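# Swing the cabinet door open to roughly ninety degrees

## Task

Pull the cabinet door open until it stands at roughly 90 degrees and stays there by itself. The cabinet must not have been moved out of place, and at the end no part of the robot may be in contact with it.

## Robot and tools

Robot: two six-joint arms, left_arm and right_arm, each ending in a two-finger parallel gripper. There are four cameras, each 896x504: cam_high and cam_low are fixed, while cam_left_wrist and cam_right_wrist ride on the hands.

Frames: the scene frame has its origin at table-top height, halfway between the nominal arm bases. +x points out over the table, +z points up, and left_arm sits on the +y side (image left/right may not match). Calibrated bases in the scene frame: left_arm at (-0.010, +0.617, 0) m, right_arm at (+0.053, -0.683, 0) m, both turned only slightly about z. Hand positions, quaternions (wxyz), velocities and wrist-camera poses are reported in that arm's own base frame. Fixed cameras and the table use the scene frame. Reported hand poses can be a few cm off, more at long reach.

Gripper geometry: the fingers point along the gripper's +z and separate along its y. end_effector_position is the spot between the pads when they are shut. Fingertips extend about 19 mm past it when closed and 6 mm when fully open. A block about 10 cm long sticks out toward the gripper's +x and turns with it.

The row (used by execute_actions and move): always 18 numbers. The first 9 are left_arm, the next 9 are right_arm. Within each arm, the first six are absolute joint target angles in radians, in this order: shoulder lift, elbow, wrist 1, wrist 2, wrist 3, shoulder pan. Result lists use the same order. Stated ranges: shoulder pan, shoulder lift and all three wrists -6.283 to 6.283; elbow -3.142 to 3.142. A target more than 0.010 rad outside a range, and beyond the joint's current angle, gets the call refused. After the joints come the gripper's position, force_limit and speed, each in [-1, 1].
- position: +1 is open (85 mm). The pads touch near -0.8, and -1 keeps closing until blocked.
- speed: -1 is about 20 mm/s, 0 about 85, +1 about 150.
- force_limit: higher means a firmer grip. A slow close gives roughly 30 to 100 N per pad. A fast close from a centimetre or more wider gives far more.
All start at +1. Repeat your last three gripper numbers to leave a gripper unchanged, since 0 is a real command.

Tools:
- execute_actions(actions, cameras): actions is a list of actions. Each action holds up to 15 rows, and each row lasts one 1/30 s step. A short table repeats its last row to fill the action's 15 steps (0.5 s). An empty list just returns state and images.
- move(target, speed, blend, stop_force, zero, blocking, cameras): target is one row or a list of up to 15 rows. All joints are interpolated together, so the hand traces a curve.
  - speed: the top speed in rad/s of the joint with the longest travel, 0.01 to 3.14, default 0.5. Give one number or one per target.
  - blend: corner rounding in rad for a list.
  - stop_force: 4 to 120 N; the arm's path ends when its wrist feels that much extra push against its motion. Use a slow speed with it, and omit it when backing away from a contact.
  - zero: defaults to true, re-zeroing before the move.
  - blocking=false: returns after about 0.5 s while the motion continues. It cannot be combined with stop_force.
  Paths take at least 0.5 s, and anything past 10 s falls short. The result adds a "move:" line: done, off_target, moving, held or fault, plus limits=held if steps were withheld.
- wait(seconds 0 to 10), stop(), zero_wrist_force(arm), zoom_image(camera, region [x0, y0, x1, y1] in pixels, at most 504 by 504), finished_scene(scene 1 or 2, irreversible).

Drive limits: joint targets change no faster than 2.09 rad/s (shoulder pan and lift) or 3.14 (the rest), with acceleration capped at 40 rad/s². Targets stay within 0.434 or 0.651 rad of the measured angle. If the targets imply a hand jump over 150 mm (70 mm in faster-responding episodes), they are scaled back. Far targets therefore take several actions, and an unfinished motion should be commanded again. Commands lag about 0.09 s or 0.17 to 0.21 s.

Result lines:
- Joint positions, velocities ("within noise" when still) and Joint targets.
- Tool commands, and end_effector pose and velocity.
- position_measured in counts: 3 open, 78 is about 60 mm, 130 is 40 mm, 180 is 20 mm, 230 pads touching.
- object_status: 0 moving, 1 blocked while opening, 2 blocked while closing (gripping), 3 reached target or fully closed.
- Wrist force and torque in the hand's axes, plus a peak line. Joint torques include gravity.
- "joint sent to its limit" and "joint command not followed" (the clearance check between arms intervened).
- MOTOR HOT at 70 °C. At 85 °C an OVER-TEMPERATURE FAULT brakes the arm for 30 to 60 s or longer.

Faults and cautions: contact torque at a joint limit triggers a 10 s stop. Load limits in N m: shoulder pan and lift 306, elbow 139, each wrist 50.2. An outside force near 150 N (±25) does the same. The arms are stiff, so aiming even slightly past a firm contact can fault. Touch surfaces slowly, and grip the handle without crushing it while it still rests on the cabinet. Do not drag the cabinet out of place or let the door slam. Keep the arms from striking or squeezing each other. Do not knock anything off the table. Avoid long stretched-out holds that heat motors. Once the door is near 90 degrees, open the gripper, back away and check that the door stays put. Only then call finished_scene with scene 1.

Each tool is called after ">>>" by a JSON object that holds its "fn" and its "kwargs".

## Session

>>> {"fn": "execute_actions", "kwargs": {"actions": []}}

>>> {"fn": "zoom_image", "kwargs": {"camera": "cam_high", "region": [170, 180, 430, 460]}}

>>> {"fn": "zoom_image", "kwargs": {"camera": "cam_low", "region": [520, 150, 780, 350]}}

Scene clock: 0.00 s.
left_arm: end_effector_position=(+0.3945, +0.2837, +0.3512) position_measured=3 object_status=3 end_effector_quat_wxyz=(-0.477, +0.263, +0.836, -0.061) | right_arm: end_effector_position=(+1.0266, -0.1567, +0.3341) position_measured=3 object_status=3 end_effector_quat_wxyz=(-0.137, -0.448, +0.865, -0.177)
Joint names: [shoulder lift, elbow, wrist 1, wrist 2, wrist 3, shoulder pan]
Joint positions: left_arm=[-1.495 1.831 -0.921 -1.334 0.587 0.105] | right_arm=[-2.179 -1.097 -1.585 1.142 -0.79 3.275]
Joint velocities: within noise
Joint torques (N m): no reading
Motor temperatures (°C): left_arm=[32 34 39 39 36 31] | right_arm=[35 32 37 42 36 37]
Wrist force (N): no reading
Wrist torque (N m): no reading
Wrist force, peak (N): no reading
Joint targets: left_arm=[-1.495 1.831 -0.921 -1.334 0.587 0.105] | right_arm=[-2.179 -1.097 -1.585 1.142 -0.790 3.275]
Tool commands: left_gripper/position=+1.0 left_gripper/force_limit=+1.0 left_gripper/speed=+1.0 right_gripper/position=+1.0 right_gripper/force_limit=+1.0 right_gripper/speed=+1.0
camera_calibration:
cam_left_wrist: T_world_to_cam=[[0.381811, 0.873536, -0.30192, -0.282867], [0.657381, -0.486293, -0.575647, 0.109645], [-0.64967, 0.0213119, -0.759918, 0.644926], [0, 0, 0, 1]] pos_world=[0.454913, 0.286669, 0.467805]
cam_right_wrist: T_world_to_cam=[[-0.818541, 0.553004, -0.155492, 0.985879], [0.570499, 0.814252, -0.107355, -0.405214], [0.0672418, -0.176583, -0.981986, 0.361382], [0, 0, 0, 1]] pos_world=[1.01386, -0.151434, 0.464667]

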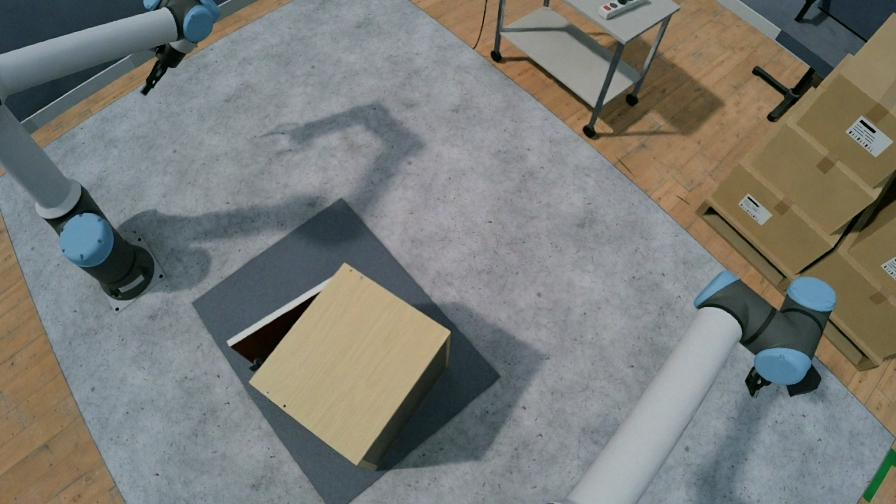

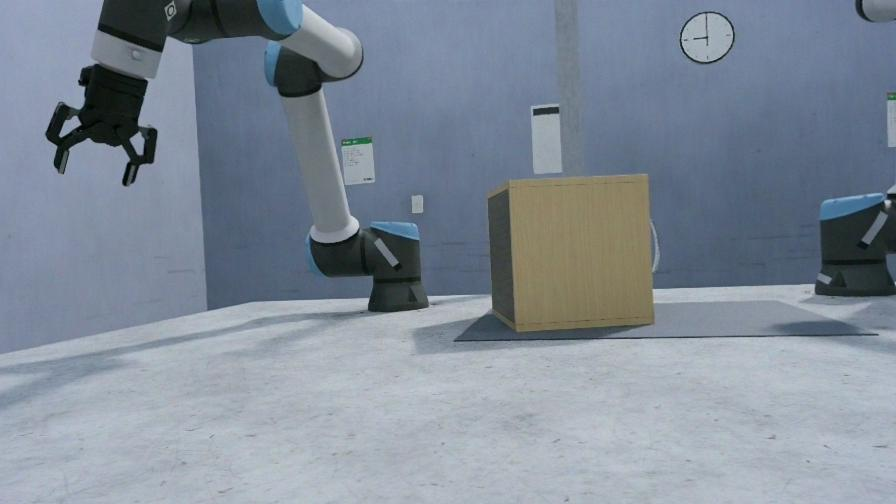

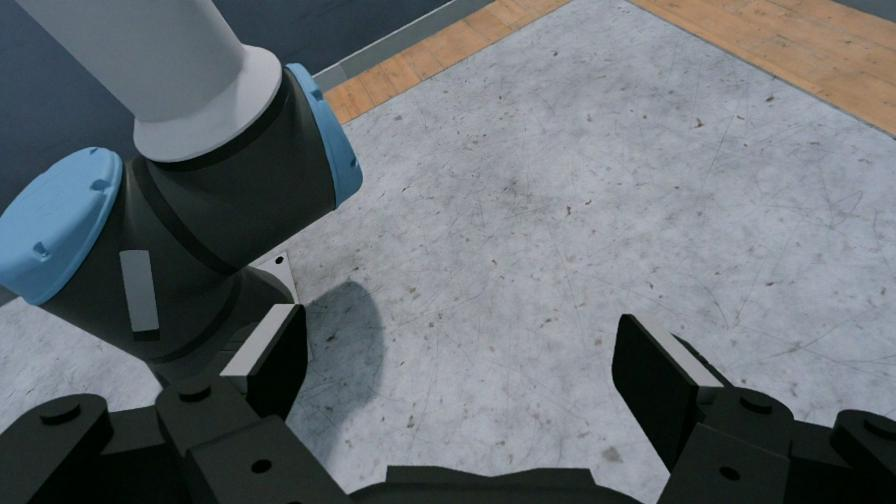

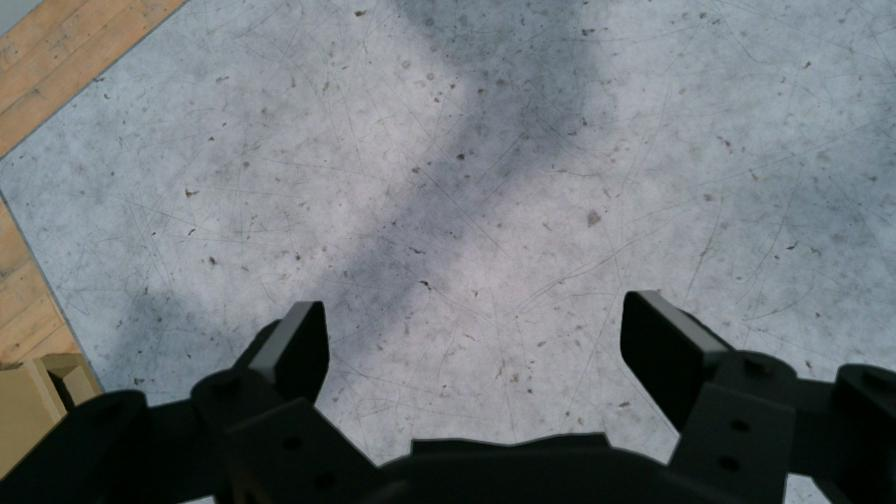

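Scaled by 1.800.

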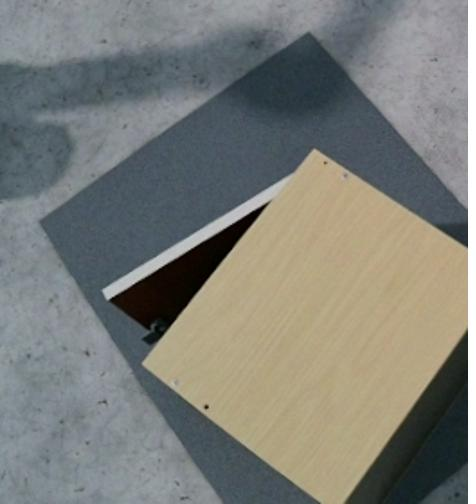

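Scaled by 1.938.

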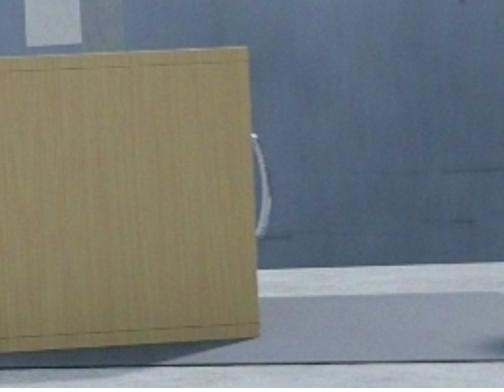

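>>> {"fn": "move", "kwargs": {"target": [[-1.8,1.78,-1.551,-1.571,0.4,-0.3,-1,-1,-1,-2.179,-1.097,-1.585,1.142,-0.79,3.275,1,1,1],[-1.6284,1.7313,-1.6739,-1.571,0.103,-1.468,-1,-1,-1,-2.179,-1.097,-1.585,1.142,-0.79,3.275,1,1,1]], "speed": 1.0, "blend": [0.1,0]}}

Scene clock: 21.10 s.
left_arm: end_effector_position=(+0.2402, -0.6318, +0.4498) position_measured=230 object_status=3 end_effector_quat_wxyz=(+0.000, +0.707, +0.707, +0.000) | right_arm: end_effector_position=(+1.0268, -0.1570, +0.3338) position_measured=3 object_status=3 end_effector_quat_wxyz=(-0.137, -0.448, +0.865, -0.177)
Joint names: [shoulder lift, elbow, wrist 1, wrist 2, wrist 3, shoulder pan]
Joint positions: left_arm=[-1.628 1.731 -1.674 -1.571 0.103 -1.468] | right_arm=[-2.179 -1.097 -1.585 1.142 -0.79 3.275]
Joint velocities: within noise
Joint torques (N m): left_arm=[-61.43 -46.68 -2.87 1.52 0.79 -10.38] | right_arm=[90.75 48.24 6.34 -1.77 -2.8 -10.89]
Motor temperatures (°C): left_arm=[32 34 39 39 36 31] | right_arm=[35 32 37 42 36 37]
Wrist force (N): left_arm=[2.0 0.0 2.4] | right_arm=[-0.1 -0.4 -0.6]
Wrist torque (N m): left_arm=[-0.07 -0.33 0.10] | right_arm=[-0.08 0.03 0.00]
Wrist force, peak (N): left_arm=[-1.2 -6.6 3.0] | right_arm=[-0.4 -0.2 -1.1]
Joint targets: left_arm=[-1.628 1.731 -1.674 -1.571 0.103 -1.468] | right_arm=[-2.179 -1.097 -1.585 1.142 -0.790 3.275]
move: done
camera_calibration:
cam_left_wrist: T_world_to_cam=[[0.998513, 0.0485752, 0.0247399, -0.210727], [0.038568, -0.950242, 0.309116, -0.719835], [0.0385243, -0.307703, -0.950702, 0.351627], [0, 0, 0, 1]] pos_world=[0.22463, -0.565585, 0.562019]
cam_right_wrist: T_world_to_cam=[[-0.818554, 0.552949, -0.155614, 0.986102], [0.570503, 0.814179, -0.107884, -0.404901], [0.0670432, -0.177087, -0.981909, 0.36123], [0, 0, 0, 1]] pos_world=[1.01396, -0.151633, 0.464464]

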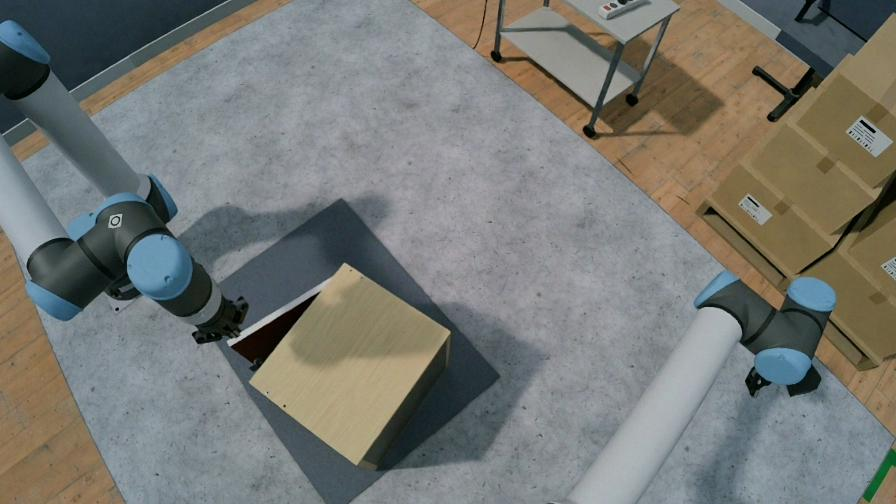

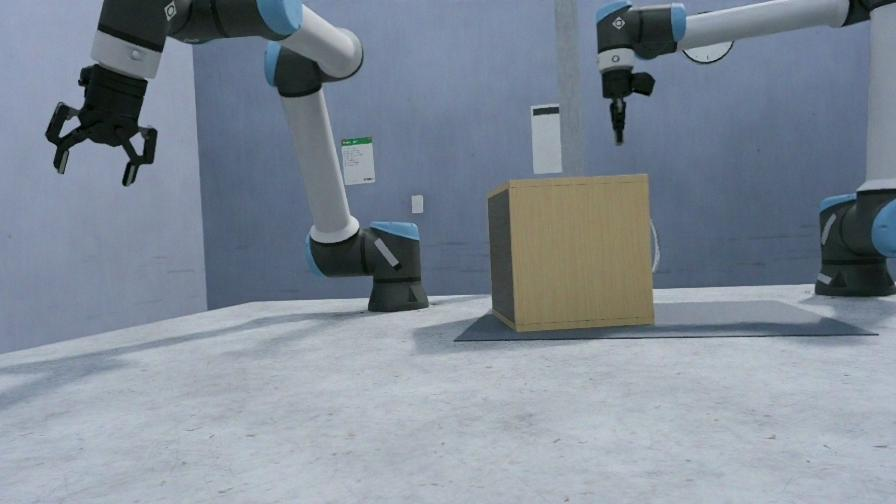

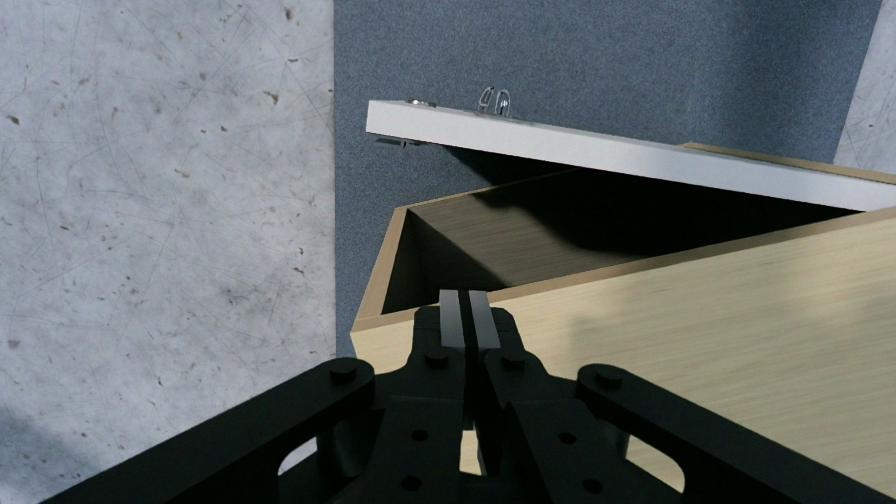

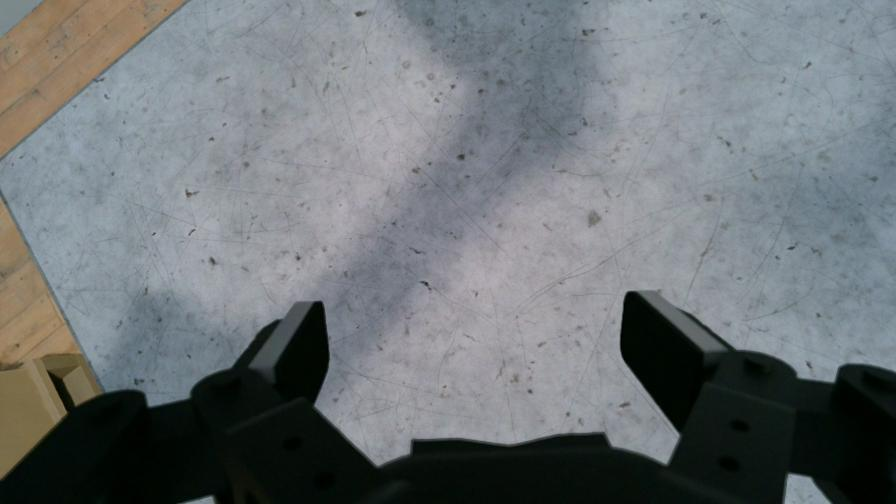

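>>> {"fn": "move", "kwargs": {"target": [-1.5551,1.9678,-1.9837,-1.571,0.15,-1.468,-1,-1,-1,-2.179,-1.097,-1.585,1.142,-0.79,3.275,1,1,1], "speed": 0.2, "stop_force": 12}}

>>> {"fn": "move", "kwargs": {"target": [[-1.7062,2.1083,-1.9731,-1.571,0.629,-1.3783,-1,-1,-1,-2.179,-1.097,-1.585,1.142,-0.79,3.275,1,1,1],[-1.7723,2.1617,-1.9604,-1.571,1.0834,-1.2726,-1,-1,-1,-2.179,-1.097,-1.585,1.142,-0.79,3.275,1,1,1],[-1.7738,2.1629,-1.9601,-1.571,1.503,-1.1501,-1,-1,-1,-2.179,-1.097,-1.585,1.142,-0.79,3.275,1,1,1]], "speed": 0.18, "stop_force": 30, "blend": [0.05,0.05,0]}}

Scene clock: 46.40 s.
left_arm: end_effector_position=(+0.2402, -0.6318, +0.2802) position_measured=230 object_status=3 end_effector_quat_wxyz=(+0.000, +0.724, +0.690, +0.000) | right_arm: end_effector_position=(+1.0268, -0.1570, +0.3338) position_measured=3 object_status=3 end_effector_quat_wxyz=(-0.137, -0.448, +0.865, -0.177)
Joint names: [shoulder lift, elbow, wrist 1, wrist 2, wrist 3, shoulder pan]
Joint positions: left_arm=[-1.555 1.968 -1.984 -1.571 0.15 -1.468] | right_arm=[-2.179 -1.097 -1.585 1.142 -0.79 3.275]
Joint velocities: within noise
Joint torques (N m): left_arm=[-63.03 -49.23 -6.44 0.86 -3.32 -8.61] | right_arm=[90.56 46.82 6.04 1.22 -2.32 -9.08]
Motor temperatures (°C): left_arm=[32 34 39 39 36 31] | right_arm=[35 32 37 42 36 37]
Wrist force (N): left_arm=[2.1 0.1 2.9] | right_arm=[-0.5 -0.4 -0.5]
Wrist torque (N m): left_arm=[-0.05 -0.35 0.11] | right_arm=[-0.06 0.09 0.00]
Wrist force, peak (N): left_arm=[2.6 -0.3 5.3] | right_arm=[-0.4 -0.6 -0.8]
Joint targets: left_arm=[-1.555 1.968 -1.984 -1.571 0.150 -1.468] | right_arm=[-2.179 -1.097 -1.585 1.142 -0.790 3.275]
move: done
camera_calibration:
cam_left_wrist: T_world_to_cam=[[0.999693, 0.00159827, 0.0247338, -0.236527], [-0.00612833, -0.950994, 0.309147, -0.657111], [0.0240158, -0.309204, -0.950692, 0.193043], [0, 0, 0, 1]] pos_world=[0.227791, -0.564841, 0.392519]
cam_right_wrist: T_world_to_cam=[[-0.818554, 0.552949, -0.155614, 0.986102], [0.570503, 0.814179, -0.107884, -0.404901], [0.0670432, -0.177087, -0.981909, 0.36123], [0, 0, 0, 1]] pos_world=[1.01396, -0.151633, 0.464464]

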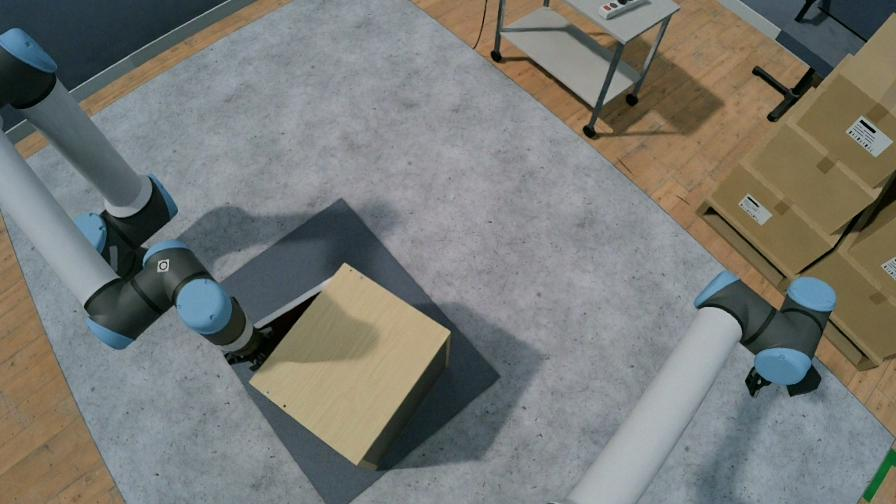

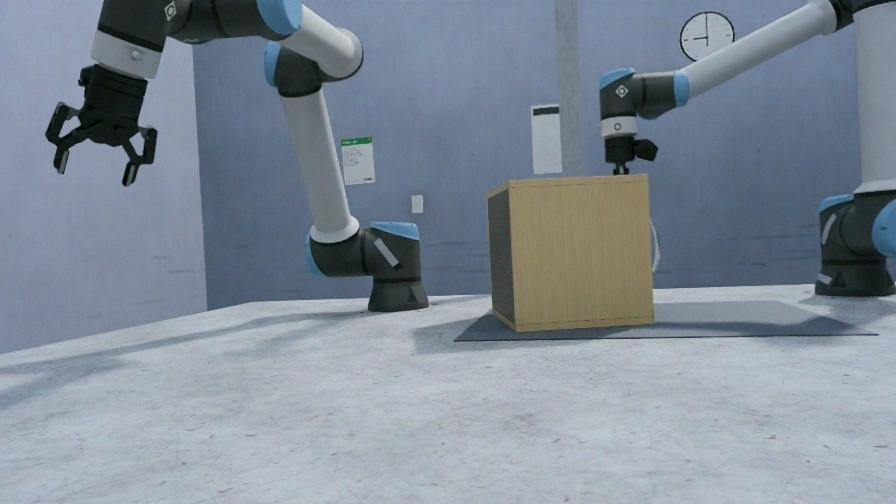

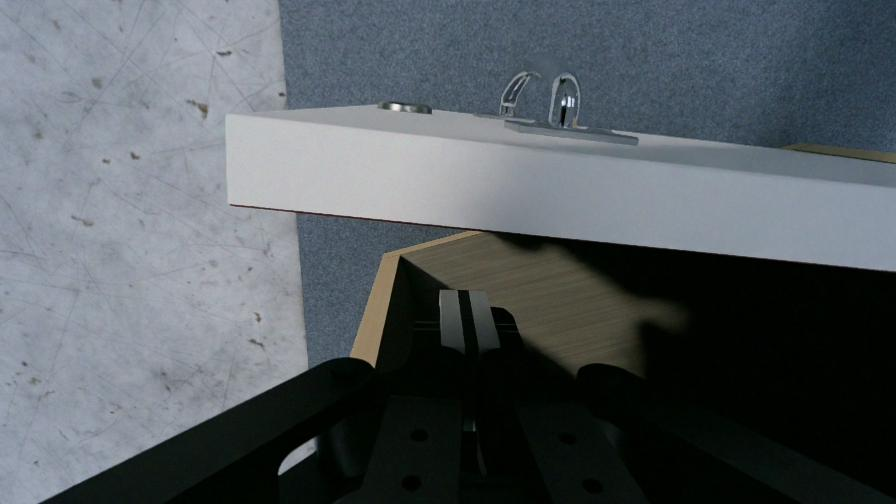

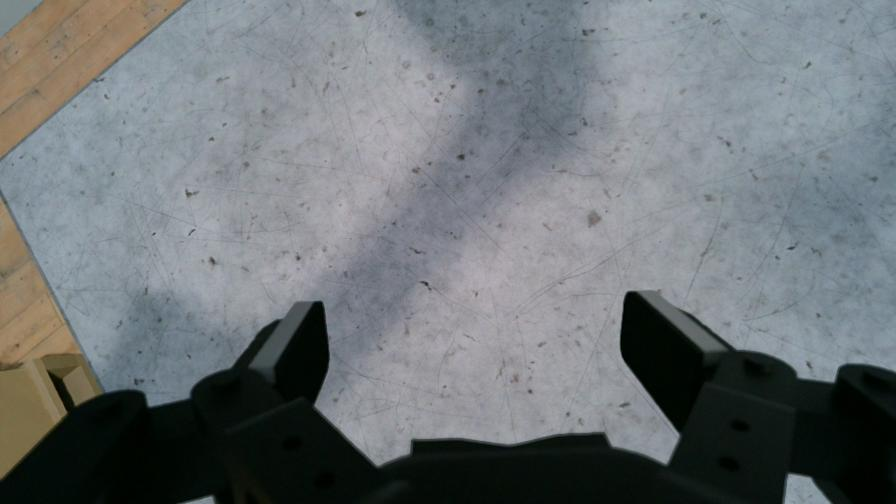

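Scene clock: 54.70 s.
left_arm: end_effector_position=(+0.3734, -0.4083, +0.2801) position_measured=230 object_status=3 end_effector_quat_wxyz=(+0.000, +0.970, +0.242, +0.000) | right_arm: end_effector_position=(+1.0268, -0.1570, +0.3338) position_measured=3 object_status=3 end_effector_quat_wxyz=(-0.137, -0.448, +0.865, -0.177)
Joint names: [shoulder lift, elbow, wrist 1, wrist 2, wrist 3, shoulder pan]
Joint positions: left_arm=[-1.774 2.163 -1.96 -1.571 1.503 -1.15] | right_arm=[-2.179 -1.097 -1.585 1.142 -0.79 3.275]
Joint velocities: within noise
Joint torques (N m): left_arm=[-41.03 -42.72 -2.55 0.38 2.79 -10.91] | right_arm=[92.05 48.02 6.25 1.47 -2 -6.01]
Motor temperatures (°C): left_arm=[32 34 39 39 36 31] | right_arm=[35 32 37 42 36 37]
Wrist force (N): left_arm=[2.1 0.1 3.0] | right_arm=[-0.3 0.0 -0.6]
Wrist torque (N m): left_arm=[-0.03 -0.34 0.10] | right_arm=[0.00 0.04 0.00]
Wrist force, peak (N): left_arm=[2.4 -0.3 3.5] | right_arm=[0.2 -0.8 -0.7]
Joint targets: left_arm=[-1.774 2.163 -1.960 -1.571 1.503 -1.150] | right_arm=[-2.179 -1.097 -1.585 1.142 -0.790 3.275]
move: done
camera_calibration:
cam_left_wrist: T_world_to_cam=[[0.511779, -0.858749, 0.0251306, -0.539251], [-0.820894, -0.480173, 0.309139, 0.052793], [-0.253406, -0.17884, -0.950685, 0.415685], [0, 0, 0, 1]] pos_world=[0.424652, -0.363391, 0.392417]
cam_right_wrist: T_world_to_cam=[[-0.818554, 0.552949, -0.155614, 0.986102], [0.570503, 0.814179, -0.107884, -0.404901], [0.0670432, -0.177087, -0.981909, 0.36123], [0, 0, 0, 1]] pos_world=[1.01396, -0.151633, 0.464464]

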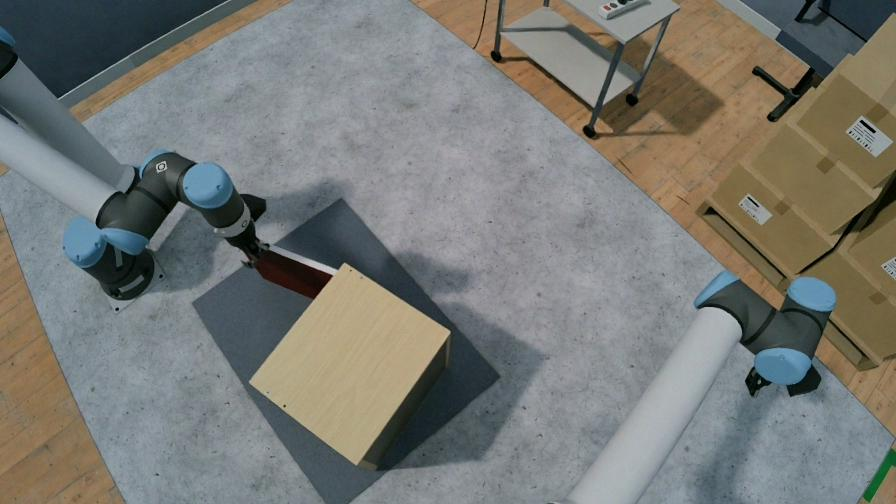

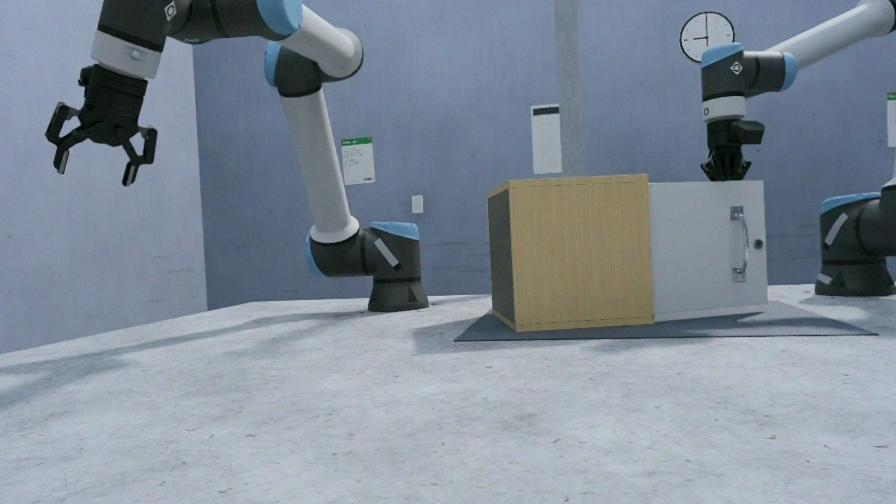

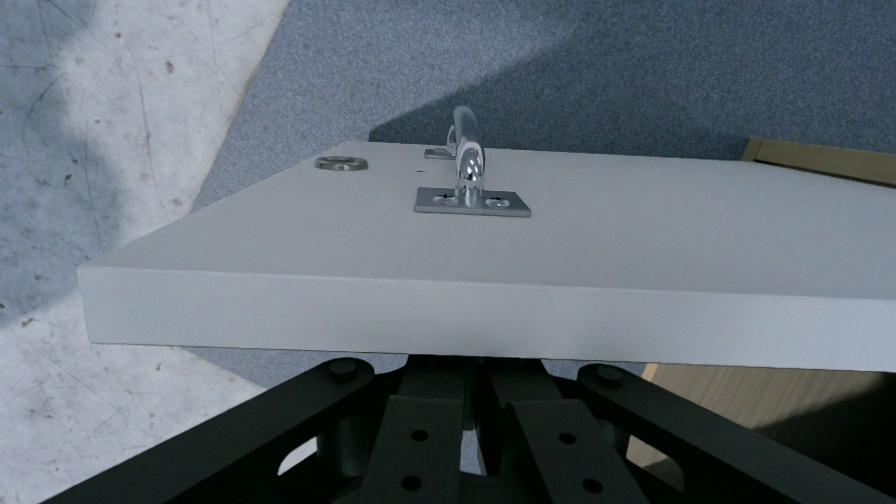

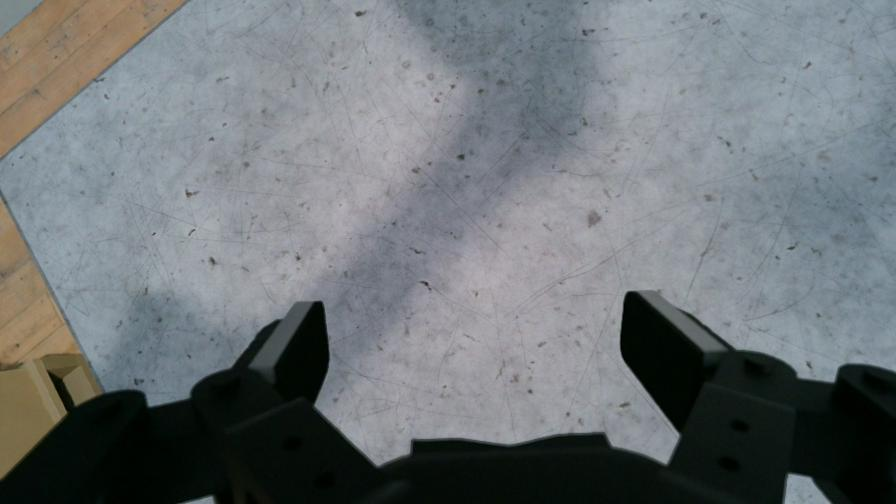

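>>> {"fn": "move", "kwargs": {"target": [[-1.7312,2.1294,-1.9692,-1.571,1.8766,-1.0383,-1,-1,-1,-2.179,-1.097,-1.585,1.142,-0.79,3.275,1,1,1],[-1.7678,2.1582,-1.9614,-1.571,1.814,-1.1008,-1,-1,-1,-2.179,-1.097,-1.585,1.142,-0.79,3.275,1,1,1],[-1.8353,1.9368,-1.6725,-1.571,1.814,-1.1008,-1,-1,-1,-2.179,-1.097,-1.585,1.142,-0.79,3.275,1,1,1]], "speed": [0.12,0.1,0.2]}}

>>> {"fn": "zoom_image", "kwargs": {"camera": "cam_high", "region": [170, 180, 430, 460]}}

Scene clock: 63.07 s.
left_arm: end_effector_position=(+0.3945, -0.3922, +0.4304) position_measured=230 object_status=3 end_effector_quat_wxyz=(+0.000, +0.994, +0.113, +0.000) | right_arm: end_effector_position=(+1.0268, -0.1570, +0.3338) position_measured=3 object_status=3 end_effector_quat_wxyz=(-0.137, -0.448, +0.865, -0.177)
Joint names: [shoulder lift, elbow, wrist 1, wrist 2, wrist 3, shoulder pan]
Joint positions: left_arm=[-1.835 1.937 -1.673 -1.571 1.814 -1.101] | right_arm=[-2.179 -1.097 -1.585 1.142 -0.79 3.275]
Joint velocities: within noise
Joint torques (N m): left_arm=[-7.19 -51.51 -2.81 -0.18 3.48 -8.13] | right_arm=[93.06 50.54 6.28 1.12 -1.68 -2.8]
Motor temperatures (°C): left_arm=[32 34 39 39 36 31] | right_arm=[35 32 37 42 36 37]
Wrist force (N): left_arm=[2.0 -0.2 3.1] | right_arm=[0.0 0.0 -0.3]
Wrist torque (N m): left_arm=[-0.08 -0.33 0.11] | right_arm=[0.00 0.00 0.00]
Wrist force, peak (N): left_arm=[1.1 -0.8 5.4] | right_arm=[-0.3 -0.3 -1.0]
Joint targets: left_arm=[-1.835 1.937 -1.672 -1.571 1.814 -1.101] | right_arm=[-2.179 -1.097 -1.585 1.142 -0.790 3.275]
move: done
camera_calibration:
cam_left_wrist: T_world_to_cam=[[0.272094, -0.961933, 0.0254827, -0.486017], [-0.91726, -0.251272, 0.309025, 0.159205], [-0.290858, -0.107458, -0.950712, 0.609468], [0, 0, 0, 1]] pos_world=[0.455544, -0.36202, 0.542615]
cam_right_wrist: T_world_to_cam=[[-0.818554, 0.552949, -0.155614, 0.986102], [0.570503, 0.814179, -0.107884, -0.404901], [0.0670432, -0.177087, -0.981909, 0.36123], [0, 0, 0, 1]] pos_world=[1.01396, -0.151633, 0.464464]

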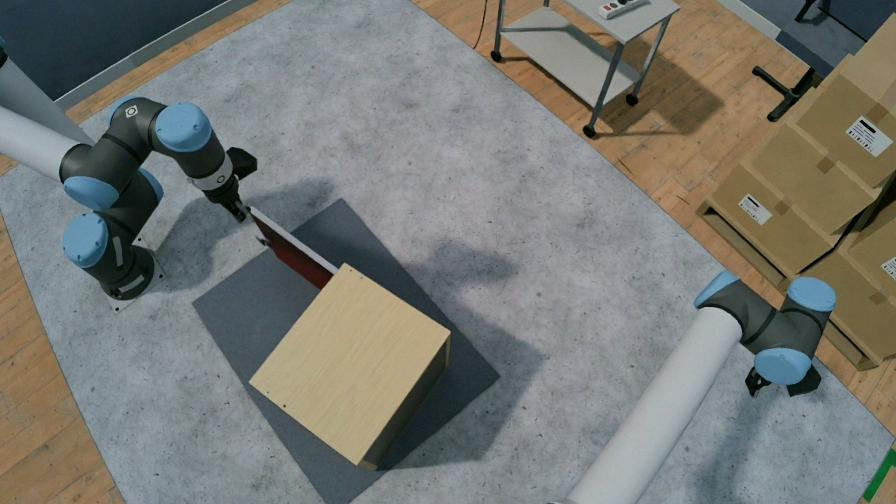

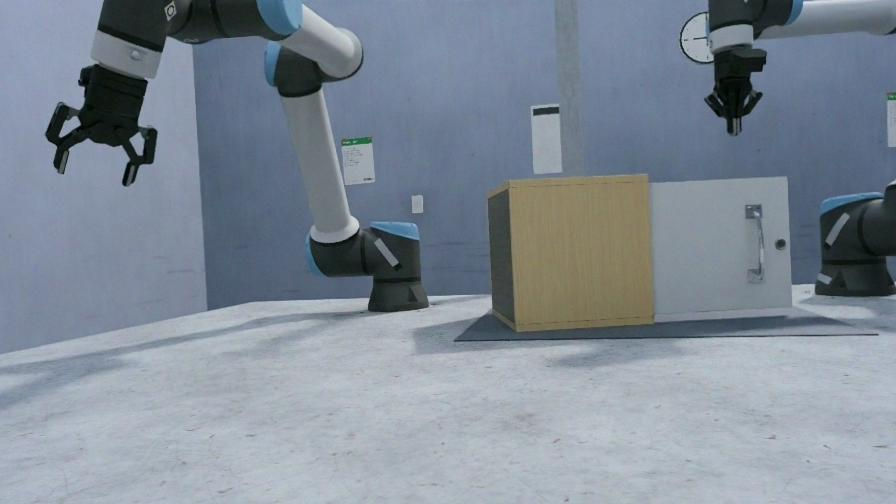

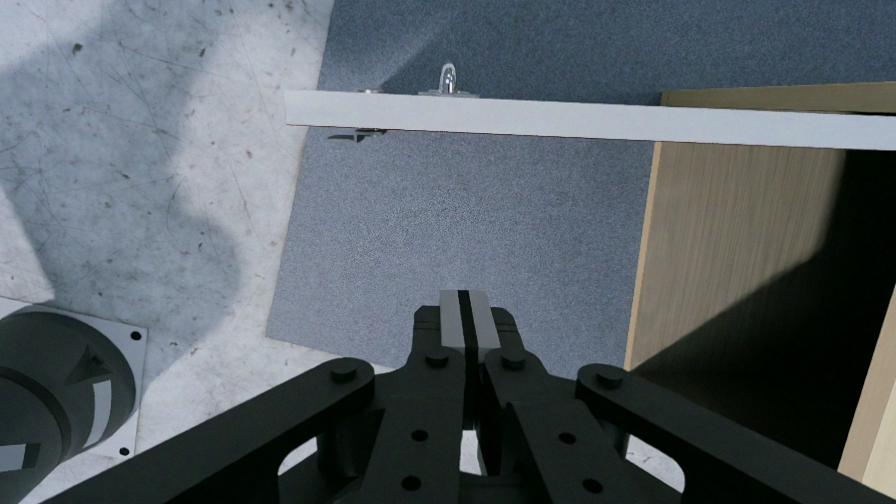

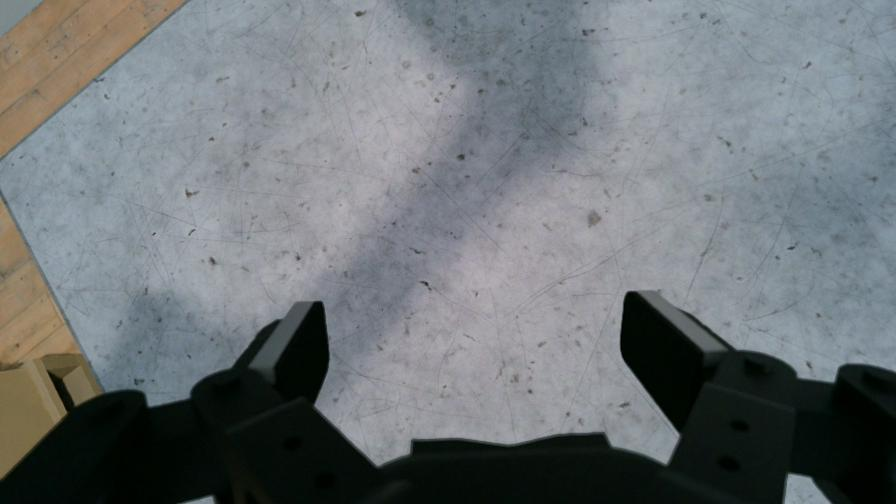

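Scaled by 1.800.

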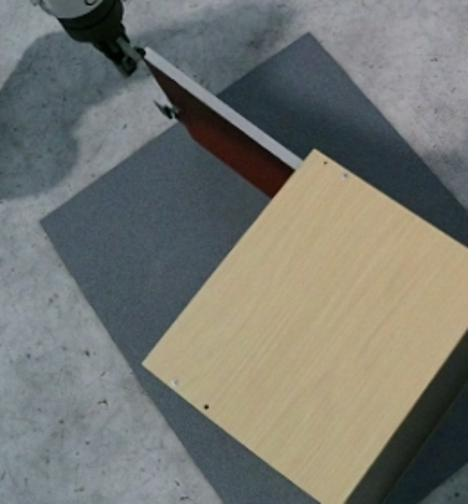

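>>> {"fn": "finished_scene", "kwargs": {"scene": 2}}

The scene is finished: the task was done.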